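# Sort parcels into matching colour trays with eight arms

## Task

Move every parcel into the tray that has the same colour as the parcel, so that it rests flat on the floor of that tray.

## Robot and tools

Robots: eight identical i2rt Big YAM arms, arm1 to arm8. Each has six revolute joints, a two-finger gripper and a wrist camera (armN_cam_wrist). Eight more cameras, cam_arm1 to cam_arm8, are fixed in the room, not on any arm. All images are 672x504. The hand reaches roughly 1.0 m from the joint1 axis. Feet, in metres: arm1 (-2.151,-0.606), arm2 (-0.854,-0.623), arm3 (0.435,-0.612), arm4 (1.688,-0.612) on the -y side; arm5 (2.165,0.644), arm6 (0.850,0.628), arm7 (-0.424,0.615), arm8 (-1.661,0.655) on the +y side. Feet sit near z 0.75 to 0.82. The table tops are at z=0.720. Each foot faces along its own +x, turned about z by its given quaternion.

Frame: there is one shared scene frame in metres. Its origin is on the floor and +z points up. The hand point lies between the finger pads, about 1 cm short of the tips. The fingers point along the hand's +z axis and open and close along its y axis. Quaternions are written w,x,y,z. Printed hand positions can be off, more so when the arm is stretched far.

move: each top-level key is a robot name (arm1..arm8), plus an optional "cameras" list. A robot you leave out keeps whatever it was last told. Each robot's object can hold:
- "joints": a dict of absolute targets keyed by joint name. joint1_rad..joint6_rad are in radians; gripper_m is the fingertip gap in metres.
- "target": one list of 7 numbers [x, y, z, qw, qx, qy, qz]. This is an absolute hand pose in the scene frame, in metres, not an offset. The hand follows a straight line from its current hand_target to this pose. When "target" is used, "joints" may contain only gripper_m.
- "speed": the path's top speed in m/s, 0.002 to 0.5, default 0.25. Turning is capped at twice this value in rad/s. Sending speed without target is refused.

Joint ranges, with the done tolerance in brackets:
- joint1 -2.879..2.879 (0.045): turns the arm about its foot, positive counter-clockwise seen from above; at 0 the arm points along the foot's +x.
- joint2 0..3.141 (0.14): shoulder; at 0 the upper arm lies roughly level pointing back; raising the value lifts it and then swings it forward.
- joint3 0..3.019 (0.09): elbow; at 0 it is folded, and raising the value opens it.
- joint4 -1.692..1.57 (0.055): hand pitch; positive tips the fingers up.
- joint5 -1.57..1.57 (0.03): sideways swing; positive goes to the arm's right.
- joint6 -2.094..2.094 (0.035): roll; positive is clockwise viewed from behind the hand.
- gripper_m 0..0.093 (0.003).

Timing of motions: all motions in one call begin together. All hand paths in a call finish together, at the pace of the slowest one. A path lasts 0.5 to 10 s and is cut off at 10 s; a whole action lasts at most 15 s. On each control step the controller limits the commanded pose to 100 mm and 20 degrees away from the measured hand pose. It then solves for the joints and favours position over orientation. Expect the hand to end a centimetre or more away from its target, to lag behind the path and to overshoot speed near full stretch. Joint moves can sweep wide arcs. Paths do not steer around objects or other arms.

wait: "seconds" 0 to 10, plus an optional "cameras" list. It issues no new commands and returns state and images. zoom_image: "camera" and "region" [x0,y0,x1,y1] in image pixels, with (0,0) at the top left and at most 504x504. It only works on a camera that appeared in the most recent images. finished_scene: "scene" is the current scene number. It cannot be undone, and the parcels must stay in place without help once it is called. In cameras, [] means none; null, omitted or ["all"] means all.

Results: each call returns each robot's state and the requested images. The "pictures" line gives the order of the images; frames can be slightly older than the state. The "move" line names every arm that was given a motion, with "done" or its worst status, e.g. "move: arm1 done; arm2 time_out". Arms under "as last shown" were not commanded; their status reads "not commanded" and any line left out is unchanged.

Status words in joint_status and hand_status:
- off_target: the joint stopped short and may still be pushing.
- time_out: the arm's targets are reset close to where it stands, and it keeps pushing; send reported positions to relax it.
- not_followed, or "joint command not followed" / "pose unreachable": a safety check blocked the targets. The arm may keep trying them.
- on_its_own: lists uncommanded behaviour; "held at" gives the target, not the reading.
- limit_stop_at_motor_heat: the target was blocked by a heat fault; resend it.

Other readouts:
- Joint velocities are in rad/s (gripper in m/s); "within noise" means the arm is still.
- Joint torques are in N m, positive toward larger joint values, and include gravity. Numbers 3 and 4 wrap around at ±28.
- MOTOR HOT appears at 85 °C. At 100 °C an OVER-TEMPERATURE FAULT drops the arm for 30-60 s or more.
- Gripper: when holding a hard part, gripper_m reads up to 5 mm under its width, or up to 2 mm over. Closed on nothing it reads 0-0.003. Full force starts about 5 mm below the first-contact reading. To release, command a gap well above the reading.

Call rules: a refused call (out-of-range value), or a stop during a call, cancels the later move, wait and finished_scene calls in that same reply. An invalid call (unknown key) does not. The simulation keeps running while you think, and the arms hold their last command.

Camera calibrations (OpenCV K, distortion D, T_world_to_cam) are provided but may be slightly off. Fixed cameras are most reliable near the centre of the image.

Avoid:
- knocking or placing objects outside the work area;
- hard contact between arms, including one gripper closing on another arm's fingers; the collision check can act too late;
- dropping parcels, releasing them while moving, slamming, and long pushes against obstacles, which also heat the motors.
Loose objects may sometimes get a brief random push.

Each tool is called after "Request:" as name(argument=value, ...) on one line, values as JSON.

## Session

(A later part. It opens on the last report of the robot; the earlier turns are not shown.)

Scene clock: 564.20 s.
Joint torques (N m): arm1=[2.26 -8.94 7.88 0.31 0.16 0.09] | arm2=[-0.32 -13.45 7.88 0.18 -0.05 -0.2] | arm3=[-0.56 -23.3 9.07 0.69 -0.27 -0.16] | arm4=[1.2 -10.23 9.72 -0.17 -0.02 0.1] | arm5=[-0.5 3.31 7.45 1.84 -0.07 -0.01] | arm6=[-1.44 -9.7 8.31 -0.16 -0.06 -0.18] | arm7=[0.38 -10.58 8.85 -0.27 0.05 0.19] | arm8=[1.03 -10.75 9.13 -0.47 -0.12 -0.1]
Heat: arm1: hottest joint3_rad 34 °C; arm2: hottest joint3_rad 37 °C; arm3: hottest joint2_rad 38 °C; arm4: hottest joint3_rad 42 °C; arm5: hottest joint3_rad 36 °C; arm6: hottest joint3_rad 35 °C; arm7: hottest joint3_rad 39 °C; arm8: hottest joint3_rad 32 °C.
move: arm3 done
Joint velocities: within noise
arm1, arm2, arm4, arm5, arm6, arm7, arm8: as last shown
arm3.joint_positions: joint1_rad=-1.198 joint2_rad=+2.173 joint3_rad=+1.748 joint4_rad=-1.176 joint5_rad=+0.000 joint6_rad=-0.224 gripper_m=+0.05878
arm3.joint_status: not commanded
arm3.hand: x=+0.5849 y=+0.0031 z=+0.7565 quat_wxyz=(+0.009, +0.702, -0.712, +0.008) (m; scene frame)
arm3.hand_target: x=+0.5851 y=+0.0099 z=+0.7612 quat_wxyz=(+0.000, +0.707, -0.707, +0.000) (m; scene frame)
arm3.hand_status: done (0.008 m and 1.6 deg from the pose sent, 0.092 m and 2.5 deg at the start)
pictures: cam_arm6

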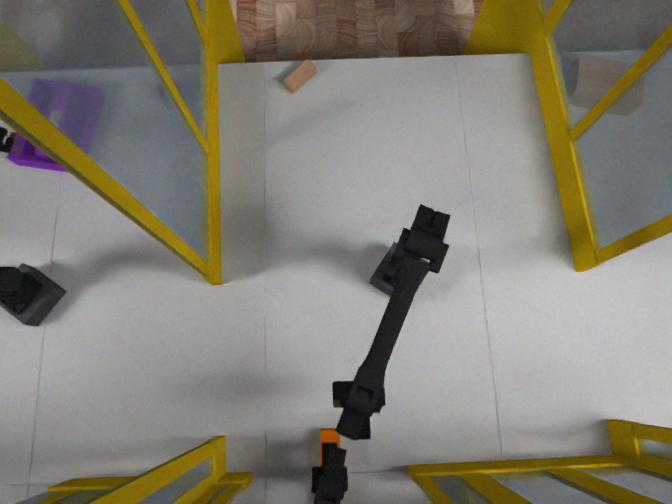

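Request:
move(arm3={"joints":{"gripper_m":0.093}}, cameras=[])

Request:
move(arm3={"target":[0.585,0.0,0.88,0,-0.7071,0.7071,0],"speed":0.35}, cameras=[])

Request:
move(arm3={"target":[0.53,-0.203,1.0,0,-0.7071,0.7071,0],"speed":0.4}, cameras=[])

Request:
move(arm6={"target":[0.585,0.01,0.89,0,0.7071,0.7071,0],"speed":0.3}, cameras=["arm6_cam_wrist"])

Scene clock: 575.00 s.
Joint torques (N m): arm1=[2.43 -9 7.86 0.31 0.2 0.08] | arm2=[-0.32 -13.39 7.87 0.17 -0.05 -0.2] | arm3=[-0.62 -23.18 9.05 0.53 -0.27 -0.19] | arm4=[1.2 -10.23 9.72 -0.16 -0.02 0.1] | arm5=[-0.44 3.31 7.51 1.95 -0.08 -0.08] | arm6=[-1.44 -9.7 8.31 -0.16 -0.06 -0.18] | arm7=[0.21 -10.46 8.83 -0.25 0.07 0.19] | arm8=[1.2 -10.7 9.17 -0.44 -0.11 -0.1]
Heat: arm1: hottest joint3_rad 34 °C; arm2: hottest joint3_rad 37 °C; arm3: hottest joint2_rad 39 °C; arm4: hottest joint3_rad 42 °C; arm5: hottest joint3_rad 36 °C; arm6: hottest joint3_rad 35 °C; arm7: hottest joint3_rad 39 °C; arm8: hottest joint3_rad 32 °C.
move: arm3 done
Joint velocities: within noise
arm1, arm5, arm7: as last shown
arm2.joint_positions: joint1_rad=-1.461 joint2_rad=+1.468 joint3_rad=+1.302 joint4_rad=-1.388 joint5_rad=+0.000 joint6_rad=-0.543 gripper_m=+0.09292
arm2.joint_status: not commanded
arm2.hand: x=-0.6278 y=-0.2560 z=+1.0031 quat_wxyz=(-0.009, +0.704, -0.710, -0.002) (m; scene frame)
arm2.hand_target: x=-0.6270 y=-0.2600 z=+1.0001 quat_wxyz=(+0.000, +0.707, -0.707, +0.000) (m; scene frame)
arm2.hand_status: not commanded
arm3.joint_positions: joint1_rad=-1.198 joint2_rad=+2.173 joint3_rad=+1.748 joint4_rad=-1.176 joint5_rad=+0.000 joint6_rad=-0.224 gripper_m=+0.09290
arm3.joint_status: all done
arm3.hand: x=+0.5849 y=+0.0031 z=+0.7565 quat_wxyz=(+0.009, +0.702, -0.712, +0.008) (m; scene frame)
arm3.hand_target: x=+0.5851 y=+0.0099 z=+0.7612 quat_wxyz=(+0.000, +0.707, -0.707, +0.000) (m; scene frame)
arm3.hand_status: not commanded
arm4.joint_positions: joint1_rad=+1.857 joint2_rad=+1.476 joint3_rad=+1.419 joint4_rad=-1.503 joint5_rad=+0.011 joint6_rad=-0.327 gripper_m=+0.09290
arm4.joint_status: not commanded
arm4.hand: x=+1.2775 y=-0.4641 z=+1.0034 quat_wxyz=(-0.002, +1.000, -0.003, -0.009) (m; scene frame)
arm4.hand_target: x=+1.2800 y=-0.4699 z=+1.0001 quat_wxyz=(+0.000, +1.000, +0.000, +0.000) (m; scene frame)
arm4.hand_status: not commanded
arm6.joint_positions: joint1_rad=-1.373 joint2_rad=+1.465 joint3_rad=+1.222 joint4_rad=-1.334 joint5_rad=+0.001 joint6_rad=-0.422 gripper_m=+0.09288
arm6.joint_status: not commanded
arm6.hand: x=+0.6792 y=+0.2463 z=+0.9939 quat_wxyz=(+0.002, -0.706, -0.708, -0.002) (m; scene frame)
arm6.hand_target: x=+0.6761 y=+0.2500 z=+0.9998 quat_wxyz=(+0.000, -0.707, -0.707, +0.000) (m; scene frame)
arm6.hand_status: not commanded
arm8.joint_positions: joint1_rad=+0.423 joint2_rad=+1.418 joint3_rad=+1.354 joint4_rad=-1.491 joint5_rad=+0.001 joint6_rad=-0.183 gripper_m=+0.09292
arm8.joint_status: not commanded
arm8.hand: x=-1.7374 y=+0.2462 z=+1.0029 quat_wxyz=(-0.005, -0.707, -0.707, +0.007) (m; scene frame)
arm8.hand_target: x=-1.7400 y=+0.2500 z=+1.0000 quat_wxyz=(+0.000, -0.707, -0.707, +0.000) (m; scene frame)
arm8.hand_status: not commanded
pictures: none
No camera images: "cameras" was empty.

Scene clock: 576.33 s.
Joint torques (N m): arm1=[2.2 -8.94 7.88 0.36 0.16 0.08] | arm2=[-0.26 -13.45 7.87 0.18 -0.04 -0.2] | arm3=[-0.97 -23.12 13.55 -0.34 -0.26 -0.22] | arm4=[1.26 -10.23 9.7 -0.16 -0.02 0.1] | arm5=[-0.38 2.9 7.28 1.73 -0.05 -0.03] | arm6=[-1.49 -9.64 8.32 -0.16 -0.06 -0.18] | arm7=[0.44 -10.52 8.87 -0.28 0.06 0.19] | arm8=[1.14 -10.75 9.13 -0.49 -0.12 -0.1]
Heat: arm1: hottest joint3_rad 34 °C; arm2: hottest joint3_rad 37 °C; arm3: hottest joint2_rad 39 °C; arm4: hottest joint3_rad 42 °C; arm5: hottest joint3_rad 36 °C; arm6: hottest joint3_rad 35 °C; arm7: hottest joint3_rad 39 °C; arm8: hottest joint3_rad 32 °C.
move: arm3 off_target
Joint velocities: within noise
arm1, arm2, arm4, arm5, arm6, arm7, arm8: as last shown
arm3.joint_positions: joint1_rad=-1.198 joint2_rad=+2.050 joint3_rad=+1.820 joint4_rad=-1.391 joint5_rad=+0.000 joint6_rad=-0.225 gripper_m=+0.09297
arm3.joint_status: not commanded
arm3.hand: x=+0.5804 y=-0.0135 z=+0.8587 quat_wxyz=(+0.017, +0.702, -0.712, +0.013) (m; scene frame)
arm3.hand_target: x=+0.5849 y=-0.0010 z=+0.8801 quat_wxyz=(+0.000, +0.707, -0.707, +0.000) (m; scene frame)
arm3.hand_status: off_target (0.026 m and 2.6 deg from the pose sent, 0.124 m and 1.6 deg at the start; pose on its path clipped on 5 of 40 steps)
pictures: none
No camera images: "cameras" was empty.

Scene clock: 577.87 s.
Joint torques (N m): arm1=[2.2 -8.76 7.82 0.35 0.2 0.08] | arm2=[-0.32 -13.39 7.87 0.18 -0.04 -0.2] | arm3=[-0.09 -12.81 9.4 -0.2 -0.27 -0.1] | arm4=[1.2 -10.23 9.72 -0.16 -0.02 0.1] | arm5=[0.26 3.6 7.38 1.92 -0.09 -0.06] | arm6=[-1.44 -9.64 8.32 -0.17 -0.06 -0.18] | arm7=[0.5 -10.46 8.88 -0.25 0.07 0.21] | arm8=[1.14 -10.75 9.24 -0.47 -0.11 -0.1]
Heat: arm1: hottest joint3_rad 34 °C; arm2: hottest joint3_rad 37 °C; arm3: hottest joint2_rad 38 °C; arm4: hottest joint3_rad 42 °C; arm5: hottest joint3_rad 36 °C; arm6: hottest joint3_rad 35 °C; arm7: hottest joint3_rad 39 °C; arm8: hottest joint3_rad 32 °C.
move: arm3 done
Joint velocities: within noise
arm1, arm2, arm4, arm5, arm6, arm7, arm8: as last shown
arm3.joint_positions: joint1_rad=-1.198 joint2_rad=+1.440 joint3_rad=+1.381 joint4_rad=-1.505 joint5_rad=+0.000 joint6_rad=-0.225 gripper_m=+0.09297
arm3.joint_status: not commanded
arm3.hand: x=+0.5340 y=-0.2024 z=+1.0011 quat_wxyz=(-0.007, +0.703, -0.712, -0.002) (m; scene frame)
arm3.hand_target: x=+0.5301 y=-0.2030 z=+1.0000 quat_wxyz=(+0.000, +0.707, -0.707, +0.000) (m; scene frame)
arm3.hand_status: done (0.004 m and 1.1 deg from the pose sent, 0.242 m and 2.6 deg at the start; pose on its path clipped on 9 of 46 steps)
pictures: none
No camera images: "cameras" was empty.

Scene clock: 579.87 s.
Joint torques (N m): arm1=[2.02 -8.94 7.9 0.36 0.18 0.1] | arm2=[-0.32 -13.45 7.87 0.18 -0.05 -0.2] | arm3=[-0.03 -12.81 9.37 -0.21 -0.28 -0.11] | arm4=[1.2 -10.23 9.72 -0.17 -0.02 0.1] | arm5=[0.15 3.66 7.42 1.78 -0.14 -0.04] | arm6=[0.15 -16.97 12.56 -0.21 -0.06 0] | arm7=[0.5 -10.46 8.87 -0.25 0.07 0.19] | arm8=[0.91 -10.99 9.2 -0.57 -0.12 -0.11]
Heat: arm1: hottest joint3_rad 34 °C; arm2: hottest joint3_rad 37 °C; arm3: hottest joint2_rad 38 °C; arm4: hottest joint3_rad 42 °C; arm5: hottest joint3_rad 36 °C; arm6: hottest joint3_rad 36 °C; arm7: hottest joint3_rad 39 °C; arm8: hottest joint3_rad 32 °C.
move: arm6 off_target
Joint velocities: within noise
arm1, arm2, arm3, arm4, arm7, arm8: as last shown
arm5.joint_positions: joint1_rad=+0.613 joint2_rad=+0.625 joint3_rad=+1.427 joint4_rad=-1.371 joint5_rad=+0.119 joint6_rad=-0.097 gripper_m=+0.09397
arm5.joint_status: not commanded
arm5.hand: x=+1.9430 y=+0.5824 z=+1.3387 quat_wxyz=(+0.007, +0.861, +0.168, -0.480) (m; scene frame)
arm5.hand_target: x=+1.9456 y=+0.5817 z=+1.3512 quat_wxyz=(+0.010, +0.854, +0.169, -0.492) (m; scene frame)
arm5.hand_status: not commanded
arm6.joint_positions: joint1_rad=-1.368 joint2_rad=+2.185 joint3_rad=+1.929 joint4_rad=-1.351 joint5_rad=+0.001 joint6_rad=-0.414 gripper_m=+0.09288
arm6.joint_status: not commanded
arm6.hand: x=+0.5853 y=+0.0279 z=+0.8760 quat_wxyz=(+0.007, -0.707, -0.707, -0.016) (m; scene frame)
arm6.hand_target: x=+0.5855 y=+0.0109 z=+0.8901 quat_wxyz=(+0.000, -0.707, -0.707, +0.000) (m; scene frame)
arm6.hand_status: off_target (0.023 m and 2.0 deg from the pose sent, 0.275 m and 0.4 deg at the start)
pictures: arm6_cam_wrist
camera_calibration:
arm6_cam_wrist: T_world_to_cam=[[-0.999959, -0.00604503, -0.0067664, 0.589915], [-0.00889923, 0.798836, 0.601483, -0.538054], [0.00176926, 0.601519, -0.798857, 0.806325], [0, 0, 0, 1]] pos_world=[0.583676, -0.0516363, 0.97176]

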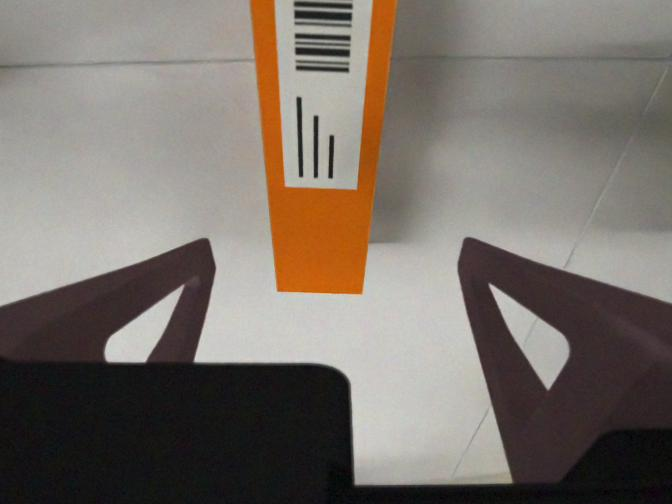

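Request:
move(arm6={"target":[0.594,-0.003,0.759,0,0.7071,0.7071,0],"speed":0.15}, cameras=[])

Request:
move(arm6={"joints":{"gripper_m":0.03}}, cameras=[])

Request:
move(arm6={"target":[0.594,0.005,0.88,0,0.7071,0.7071,0],"speed":0.25}, cameras=[])

Request:
move(arm6={"target":[0.676,0.25,1.0,0,0.7071,0.7071,0],"speed":0.35}, cameras=["arm6_cam_wrist"])

Request:
move(arm6={"joints":{"joint1_rad":0.286,"joint6_rad":-0.33}}, cameras=[])

Request:
move(arm6={"target":[1.52,0.4,0.87,0,0,1,0],"speed":0.35}, cameras=["cam_arm5"])

Request:
move(arm6={"target":[1.52,0.4,0.765,0,0,1,0],"speed":0.15}, cameras=["cam_arm5"])

Scene clock: 595.77 s.
Joint torques (N m): arm1=[2.73 -8.94 7.91 0.34 0.16 0.06] | arm2=[-0.32 -13.45 7.87 0.18 -0.04 -0.2] | arm3=[-0.09 -12.75 9.39 -0.2 -0.29 -0.11] | arm4=[1.26 -10.23 9.72 -0.16 -0.02 0.1] | arm5=[0.21 2.61 7.36 1.81 -0.07 -0.05] | arm6=[0.26 -17.79 8.24 0.55 -0.05 0] | arm7=[0.38 -10.58 8.87 -0.25 0.06 0.2] | arm8=[1.26 -10.75 9.21 -0.54 -0.11 -0.1]
Heat: arm1: hottest joint3_rad 33 °C; arm2: hottest joint3_rad 37 °C; arm3: hottest joint2_rad 36 °C; arm4: hottest joint3_rad 42 °C; arm5: hottest joint3_rad 36 °C; arm6: hottest joint3_rad 38 °C; arm7: hottest joint3_rad 39 °C; arm8: hottest joint3_rad 32 °C.
move: arm6 done
Joint velocities: within noise
arm1, arm2, arm3, arm4, arm5, arm7, arm8: as last shown
arm6.joint_positions: joint1_rad=-1.348 joint2_rad=+2.346 joint3_rad=+1.897 joint4_rad=-1.138 joint5_rad=+0.001 joint6_rad=-0.395 gripper_m=+0.09288
arm6.joint_status: not commanded
arm6.hand: x=+0.5896 y=+0.0052 z=+0.7592 quat_wxyz=(+0.004, -0.707, -0.707, -0.007) (m; scene frame)
arm6.hand_target: x=+0.5941 y=-0.0029 z=+0.7592 quat_wxyz=(+0.000, -0.707, -0.707, +0.000) (m; scene frame)
arm6.hand_status: done (0.009 m and 0.9 deg from the pose sent, 0.121 m and 2.0 deg at the start)
pictures: none
No camera images: "cameras" was empty.

Scene clock: 596.40 s.
Joint torques (N m): arm1=[2.37 -8.47 7.91 0.36 0.15 0.07] | arm2=[-0.26 -13.45 7.87 0.17 -0.04 -0.2] | arm3=[-0.09 -12.69 9.39 -0.2 -0.28 -0.1] | arm4=[1.26 -10.29 9.72 -0.16 -0.02 0.1] | arm5=[-0.03 2.9 7.53 1.81 -0.09 -0.06] | arm6=[0.15 -17.85 8.21 0.57 -0.04 -0.02] | arm7=[0.44 -10.29 8.84 -0.28 0.06 0.21] | arm8=[1.2 -10.81 9.25 -0.46 -0.12 -0.1]
Heat: arm1: hottest joint3_rad 33 °C; arm2: hottest joint3_rad 37 °C; arm3: hottest joint2_rad 36 °C; arm4: hottest joint3_rad 42 °C; arm5: hottest joint3_rad 36 °C; arm6: hottest joint3_rad 38 °C; arm7: hottest joint3_rad 39 °C; arm8: hottest joint3_rad 33 °C.
move: arm6 off_target
Joint velocities: within noise
arm1.joint_positions: joint1_rad=-1.505 joint2_rad=+1.387 joint3_rad=+1.304 joint4_rad=-1.480 joint5_rad=+0.004 joint6_rad=+0.251 gripper_m=+0.09288
arm1.joint_status: not commanded
arm1.hand: x=-2.2943 y=-0.9797 z=+1.0069 quat_wxyz=(-0.006, -0.887, -0.463, +0.005) (m; scene frame)
arm1.hand_target: x=-2.2900 y=-0.9799 z=+1.0000 quat_wxyz=(+0.000, -0.886, -0.464, +0.000) (m; scene frame)
arm1.hand_status: not commanded
arm2, arm3, arm4, arm5, arm8: as last shown
arm6.joint_positions: joint1_rad=-1.348 joint2_rad=+2.346 joint3_rad=+1.897 joint4_rad=-1.138 joint5_rad=+0.001 joint6_rad=-0.393 gripper_m=+0.05975
arm6.joint_status: gripper_m off_target (ended at +0.05979, target +0.03000)
arm6.hand: x=+0.5896 y=+0.0051 z=+0.7592 quat_wxyz=(+0.003, -0.708, -0.706, -0.007) (m; scene frame)
arm6.hand_target: x=+0.5940 y=-0.0029 z=+0.7592 quat_wxyz=(+0.000, -0.707, -0.707, +0.000) (m; scene frame)
arm6.hand_status: not commanded
arm7.joint_positions: joint1_rad=+2.189 joint2_rad=+1.460 joint3_rad=+1.286 joint4_rad=-1.381 joint5_rad=-0.002 joint6_rad=+0.154 gripper_m=+0.09294
arm7.joint_status: not commanded
arm7.hand: x=-0.4144 y=+1.0419 z=+1.0030 quat_wxyz=(-0.005, +0.643, -0.766, -0.008) (m; scene frame)
arm7.hand_target: x=-0.4180 y=+1.0351 z=+1.0001 quat_wxyz=(+0.000, +0.643, -0.766, +0.000) (m; scene frame)
arm7.hand_status: not commanded
pictures: none
No camera images: "cameras" was empty.

Scene clock: 597.77 s.
Joint torques (N m): arm1=[2.26 -9.05 7.95 0.36 0.18 0.07] | arm2=[-0.26 -13.39 7.87 0.18 -0.05 -0.21] | arm3=[-0.15 -12.75 9.39 -0.24 -0.28 -0.11] | arm4=[1.26 -10.23 9.7 -0.17 -0.02 0.1] | arm5=[0.32 2.96 7.45 1.84 -0.08 -0.01] | arm6=[-0.15 -19.19 12.03 -0.27 -0.05 -0.07] | arm7=[0.32 -10.46 8.85 -0.25 0.06 0.19] | arm8=[1.14 -10.58 9.24 -0.5 -0.11 -0.1]
Heat: arm1: hottest joint3_rad 33 °C; arm2: hottest joint3_rad 37 °C; arm3: hottest joint2_rad 36 °C; arm4: hottest joint3_rad 42 °C; arm5: hottest joint3_rad 36 °C; arm6: hottest joint3_rad 38 °C; arm7: hottest joint3_rad 39 °C; arm8: hottest joint3_rad 33 °C.
move: arm6 off_target
Joint velocities: within noise
arm1, arm2, arm3, arm4, arm5, arm7, arm8: as last shown
arm6.joint_positions: joint1_rad=-1.348 joint2_rad=+2.221 joint3_rad=+1.924 joint4_rad=-1.331 joint5_rad=+0.001 joint6_rad=-0.393 gripper_m=+0.05975
arm6.joint_status: not commanded
arm6.hand: x=+0.5971 y=+0.0231 z=+0.8505 quat_wxyz=(+0.012, -0.708, -0.706, -0.027) (m; scene frame)
arm6.hand_target: x=+0.5944 y=+0.0063 z=+0.8803 quat_wxyz=(+0.000, -0.707, -0.707, +0.000) (m; scene frame)
arm6.hand_status: off_target (0.035 m and 3.3 deg from the pose sent, 0.121 m and 0.9 deg at the start)
pictures: none
No camera images: "cameras" was empty.

Scene clock: 599.50 s.
Joint torques (N m): arm1=[2.2 -9 7.92 0.38 0.19 0.07] | arm2=[-0.26 -13.45 7.88 0.18 -0.04 -0.2] | arm3=[-0.09 -12.75 9.4 -0.2 -0.27 -0.11] | arm4=[1.2 -10.23 9.72 -0.16 -0.02 0.1] | arm5=[-0.21 3.08 7.34 1.73 -0.11 -0.04] | arm6=[-1.44 -9.93 8.43 -0.18 -0.03 -0.18] | arm7=[0.44 -10.4 8.88 -0.28 0.06 0.19] | arm8=[1.44 -10.87 9.16 -0.53 -0.11 -0.1]
Heat: arm1: hottest joint3_rad 33 °C; arm2: hottest joint3_rad 37 °C; arm3: hottest joint2_rad 36 °C; arm4: hottest joint3_rad 42 °C; arm5: hottest joint3_rad 36 °C; arm6: hottest joint3_rad 38 °C; arm7: hottest joint3_rad 39 °C; arm8: hottest joint3_rad 33 °C.
move: arm6 done
Joint velocities: within noise
arm1, arm2, arm3, arm4, arm5, arm7, arm8: as last shown
arm6.joint_positions: joint1_rad=-1.373 joint2_rad=+1.468 joint3_rad=+1.221 joint4_rad=-1.334 joint5_rad=+0.001 joint6_rad=-0.422 gripper_m=+0.05975
arm6.joint_status: not commanded
arm6.hand: x=+0.6792 y=+0.2467 z=+0.9922 quat_wxyz=(+0.002, -0.707, -0.708, -0.005) (m; scene frame)
arm6.hand_target: x=+0.6760 y=+0.2500 z=+0.9999 quat_wxyz=(+0.000, -0.707, -0.707, +0.000) (m; scene frame)
arm6.hand_status: done (0.009 m and 0.6 deg from the pose sent, 0.283 m and 3.3 deg at the start)
pictures: arm6_cam_wrist
camera_calibration:
arm6_cam_wrist: T_world_to_cam=[[-0.99996, -0.00836713, 0.00330276, 0.676574], [-0.00487058, 0.8123, 0.58322, -0.769855], [-0.00756271, 0.58318, -0.812307, 0.791584], [0, 0, 0, 1]] pos_world=[0.678783, 0.169378, 1.08977]

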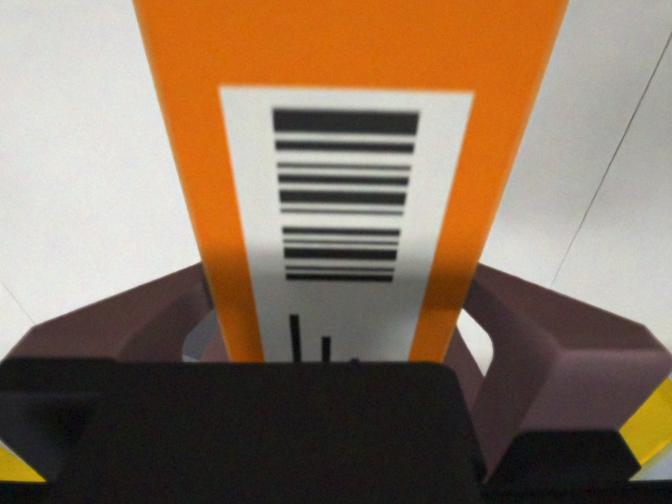

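Scene clock: 601.43 s.
Joint torques (N m): arm1=[2.49 -8.94 7.88 0.42 0.19 0.08] | arm2=[-0.32 -13.45 7.88 0.17 -0.04 -0.2] | arm3=[-0.15 -12.69 9.39 -0.2 -0.28 -0.1] | arm4=[1.2 -10.29 9.72 -0.16 -0.02 0.1] | arm5=[0.15 2.78 7.41 1.61 -0.07 -0.03] | arm6=[-0.26 -9.93 8.43 -0.14 0.05 0] | arm7=[0.15 -10.7 8.83 -0.31 0.06 0.19] | arm8=[1.08 -10.87 9.11 -0.46 -0.12 -0.11]
Heat: arm1: hottest joint3_rad 33 °C; arm2: hottest joint3_rad 37 °C; arm3: hottest joint2_rad 35 °C; arm4: hottest joint3_rad 42 °C; arm5: hottest joint3_rad 36 °C; arm6: hottest joint3_rad 38 °C; arm7: hottest joint3_rad 39 °C; arm8: hottest joint3_rad 33 °C.
move: arm6 done
Joint velocities: within noise
arm1, arm3, arm5, arm7: as last shown
arm2.joint_positions: joint1_rad=-1.461 joint2_rad=+1.468 joint3_rad=+1.302 joint4_rad=-1.388 joint5_rad=+0.000 joint6_rad=-0.543 gripper_m=+0.09292
arm2.joint_status: not commanded
arm2.hand: x=-0.6278 y=-0.2560 z=+1.0031 quat_wxyz=(-0.009, +0.704, -0.710, -0.002) (m; scene frame)
arm2.hand_target: x=-0.6270 y=-0.2600 z=+1.0001 quat_wxyz=(+0.000, +0.707, -0.707, +0.000) (m; scene frame)
arm2.hand_status: not commanded
arm4.joint_positions: joint1_rad=+1.857 joint2_rad=+1.476 joint3_rad=+1.419 joint4_rad=-1.503 joint5_rad=+0.011 joint6_rad=-0.327 gripper_m=+0.09290
arm4.joint_status: not commanded
arm4.hand: x=+1.2775 y=-0.4641 z=+1.0034 quat_wxyz=(-0.002, +1.000, -0.003, -0.009) (m; scene frame)
arm4.hand_target: x=+1.2800 y=-0.4699 z=+1.0001 quat_wxyz=(+0.000, +1.000, +0.000, +0.000) (m; scene frame)
arm4.hand_status: not commanded
arm6.joint_positions: joint1_rad=+0.282 joint2_rad=+1.468 joint3_rad=+1.221 joint4_rad=-1.335 joint5_rad=-0.001 joint6_rad=-0.339 gripper_m=+0.05983
arm6.joint_status: all done
arm6.hand: x=+1.2451 y=+0.4904 z=+0.9920 quat_wxyz=(+0.005, +0.002, -1.000, -0.002) (m; scene frame)
arm6.hand_target: x=+1.2440 y=+0.4922 z=+0.9998 quat_wxyz=(+0.000, -0.001, -1.000, +0.000) (m; scene frame)
arm6.hand_status: not commanded
arm8.joint_positions: joint1_rad=+0.423 joint2_rad=+1.418 joint3_rad=+1.354 joint4_rad=-1.491 joint5_rad=+0.001 joint6_rad=-0.183 gripper_m=+0.09292
arm8.joint_status: not commanded
arm8.hand: x=-1.7374 y=+0.2462 z=+1.0029 quat_wxyz=(-0.005, -0.707, -0.707, +0.007) (m; scene frame)
arm8.hand_target: x=-1.7400 y=+0.2500 z=+1.0000 quat_wxyz=(+0.000, -0.707, -0.707, +0.000) (m; scene frame)
arm8.hand_status: not commanded
pictures: none
No camera images: "cameras" was empty.

Scene clock: 603.57 s.
Joint torques (N m): arm1=[2.02 -9.17 7.92 0.38 0.16 0.05] | arm2=[-0.26 -13.39 7.87 0.17 -0.04 -0.2] | arm3=[-0.15 -12.69 9.37 -0.21 -0.27 -0.1] | arm4=[1.2 -10.23 9.7 -0.17 -0.02 0.1] | arm5=[-0.03 3.78 7.47 1.74 -0.09 -0.06] | arm6=[-0.09 -17.9 12.96 -0.25 0.04 0] | arm7=[0.38 -10.58 8.91 -0.25 0.06 0.21] | arm8=[1.38 -10.87 9.17 -0.55 -0.11 -0.11]
Heat: arm1: hottest joint3_rad 33 °C; arm2: hottest joint3_rad 37 °C; arm3: hottest joint2_rad 35 °C; arm4: hottest joint3_rad 42 °C; arm5: hottest joint3_rad 36 °C; arm6: hottest joint3_rad 38 °C; arm7: hottest joint3_rad 39 °C; arm8: hottest joint3_rad 33 °C.
move: arm6 off_target
Joint velocities: within noise
arm1, arm2, arm3, arm4, arm5, arm7, arm8: as last shown
arm6.joint_positions: joint1_rad=+0.282 joint2_rad=+2.308 joint3_rad=+2.096 joint4_rad=-1.395 joint5_rad=-0.001 joint6_rad=-0.337 gripper_m=+0.05983
arm6.joint_status: not commanded
arm6.hand: x=+1.5028 y=+0.4006 z=+0.8558 quat_wxyz=(+0.017, +0.001, -1.000, -0.007) (m; scene frame)
arm6.hand_target: x=+1.5190 y=+0.4003 z=+0.8705 quat_wxyz=(-0.001, +0.000, -1.000, +0.000) (m; scene frame)
arm6.hand_status: off_target (0.022 m and 2.1 deg from the pose sent, 0.314 m and 0.7 deg at the start)
pictures: cam_arm5

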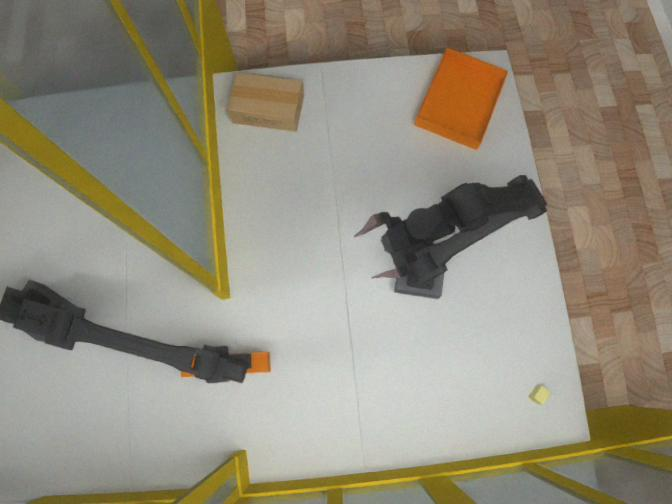

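Scene clock: 605.00 s.
Joint torques (N m): arm1=[2.14 -9.17 7.88 0.31 0.17 0.09] | arm2=[-0.26 -13.45 7.88 0.18 -0.05 -0.2] | arm3=[-0.21 -12.81 9.42 -0.2 -0.27 -0.1] | arm4=[1.26 -10.29 9.72 -0.16 -0.02 0.1] | arm5=[-0.32 3.25 7.35 1.89 -0.1 -0.08] | arm6=[0.03 -19.08 8.58 0.47 0.04 -0.01] | arm7=[0.32 -10.4 8.87 -0.29 0.04 0.19] | arm8=[1.08 -10.75 9.21 -0.53 -0.11 -0.11]
Heat: arm1: hottest joint3_rad 33 °C; arm2: hottest joint3_rad 37 °C; arm3: hottest joint2_rad 35 °C; arm4: hottest joint3_rad 42 °C; arm5: hottest joint3_rad 36 °C; arm6: hottest joint3_rad 38 °C; arm7: hottest joint3_rad 39 °C; arm8: hottest joint3_rad 33 °C.
move: arm6 done
Joint velocities: within noise
arm1, arm2, arm4, arm5, arm7, arm8: as last shown
arm3.joint_positions: joint1_rad=-1.198 joint2_rad=+1.440 joint3_rad=+1.381 joint4_rad=-1.505 joint5_rad=+0.000 joint6_rad=-0.225 gripper_m=+0.09297
arm3.joint_status: not commanded
arm3.hand: x=+0.5340 y=-0.2024 z=+1.0011 quat_wxyz=(-0.007, +0.703, -0.712, -0.002) (m; scene frame)
arm3.hand_target: x=+0.5301 y=-0.2030 z=+1.0000 quat_wxyz=(+0.000, +0.707, -0.707, +0.000) (m; scene frame)
arm3.hand_status: not commanded
arm6.joint_positions: joint1_rad=+0.282 joint2_rad=+2.419 joint3_rad=+2.042 joint4_rad=-1.215 joint5_rad=-0.001 joint6_rad=-0.336 gripper_m=+0.05983
arm6.joint_status: not commanded
arm6.hand: x=+1.5118 y=+0.3974 z=+0.7603 quat_wxyz=(+0.010, +0.000, -1.000, -0.004) (m; scene frame)
arm6.hand_target: x=+1.5199 y=+0.4000 z=+0.7650 quat_wxyz=(+0.000, +0.000, -1.000, +0.000) (m; scene frame)
arm6.hand_status: done (0.010 m and 1.2 deg from the pose sent, 0.092 m and 2.1 deg at the start)
pictures: cam_arm5

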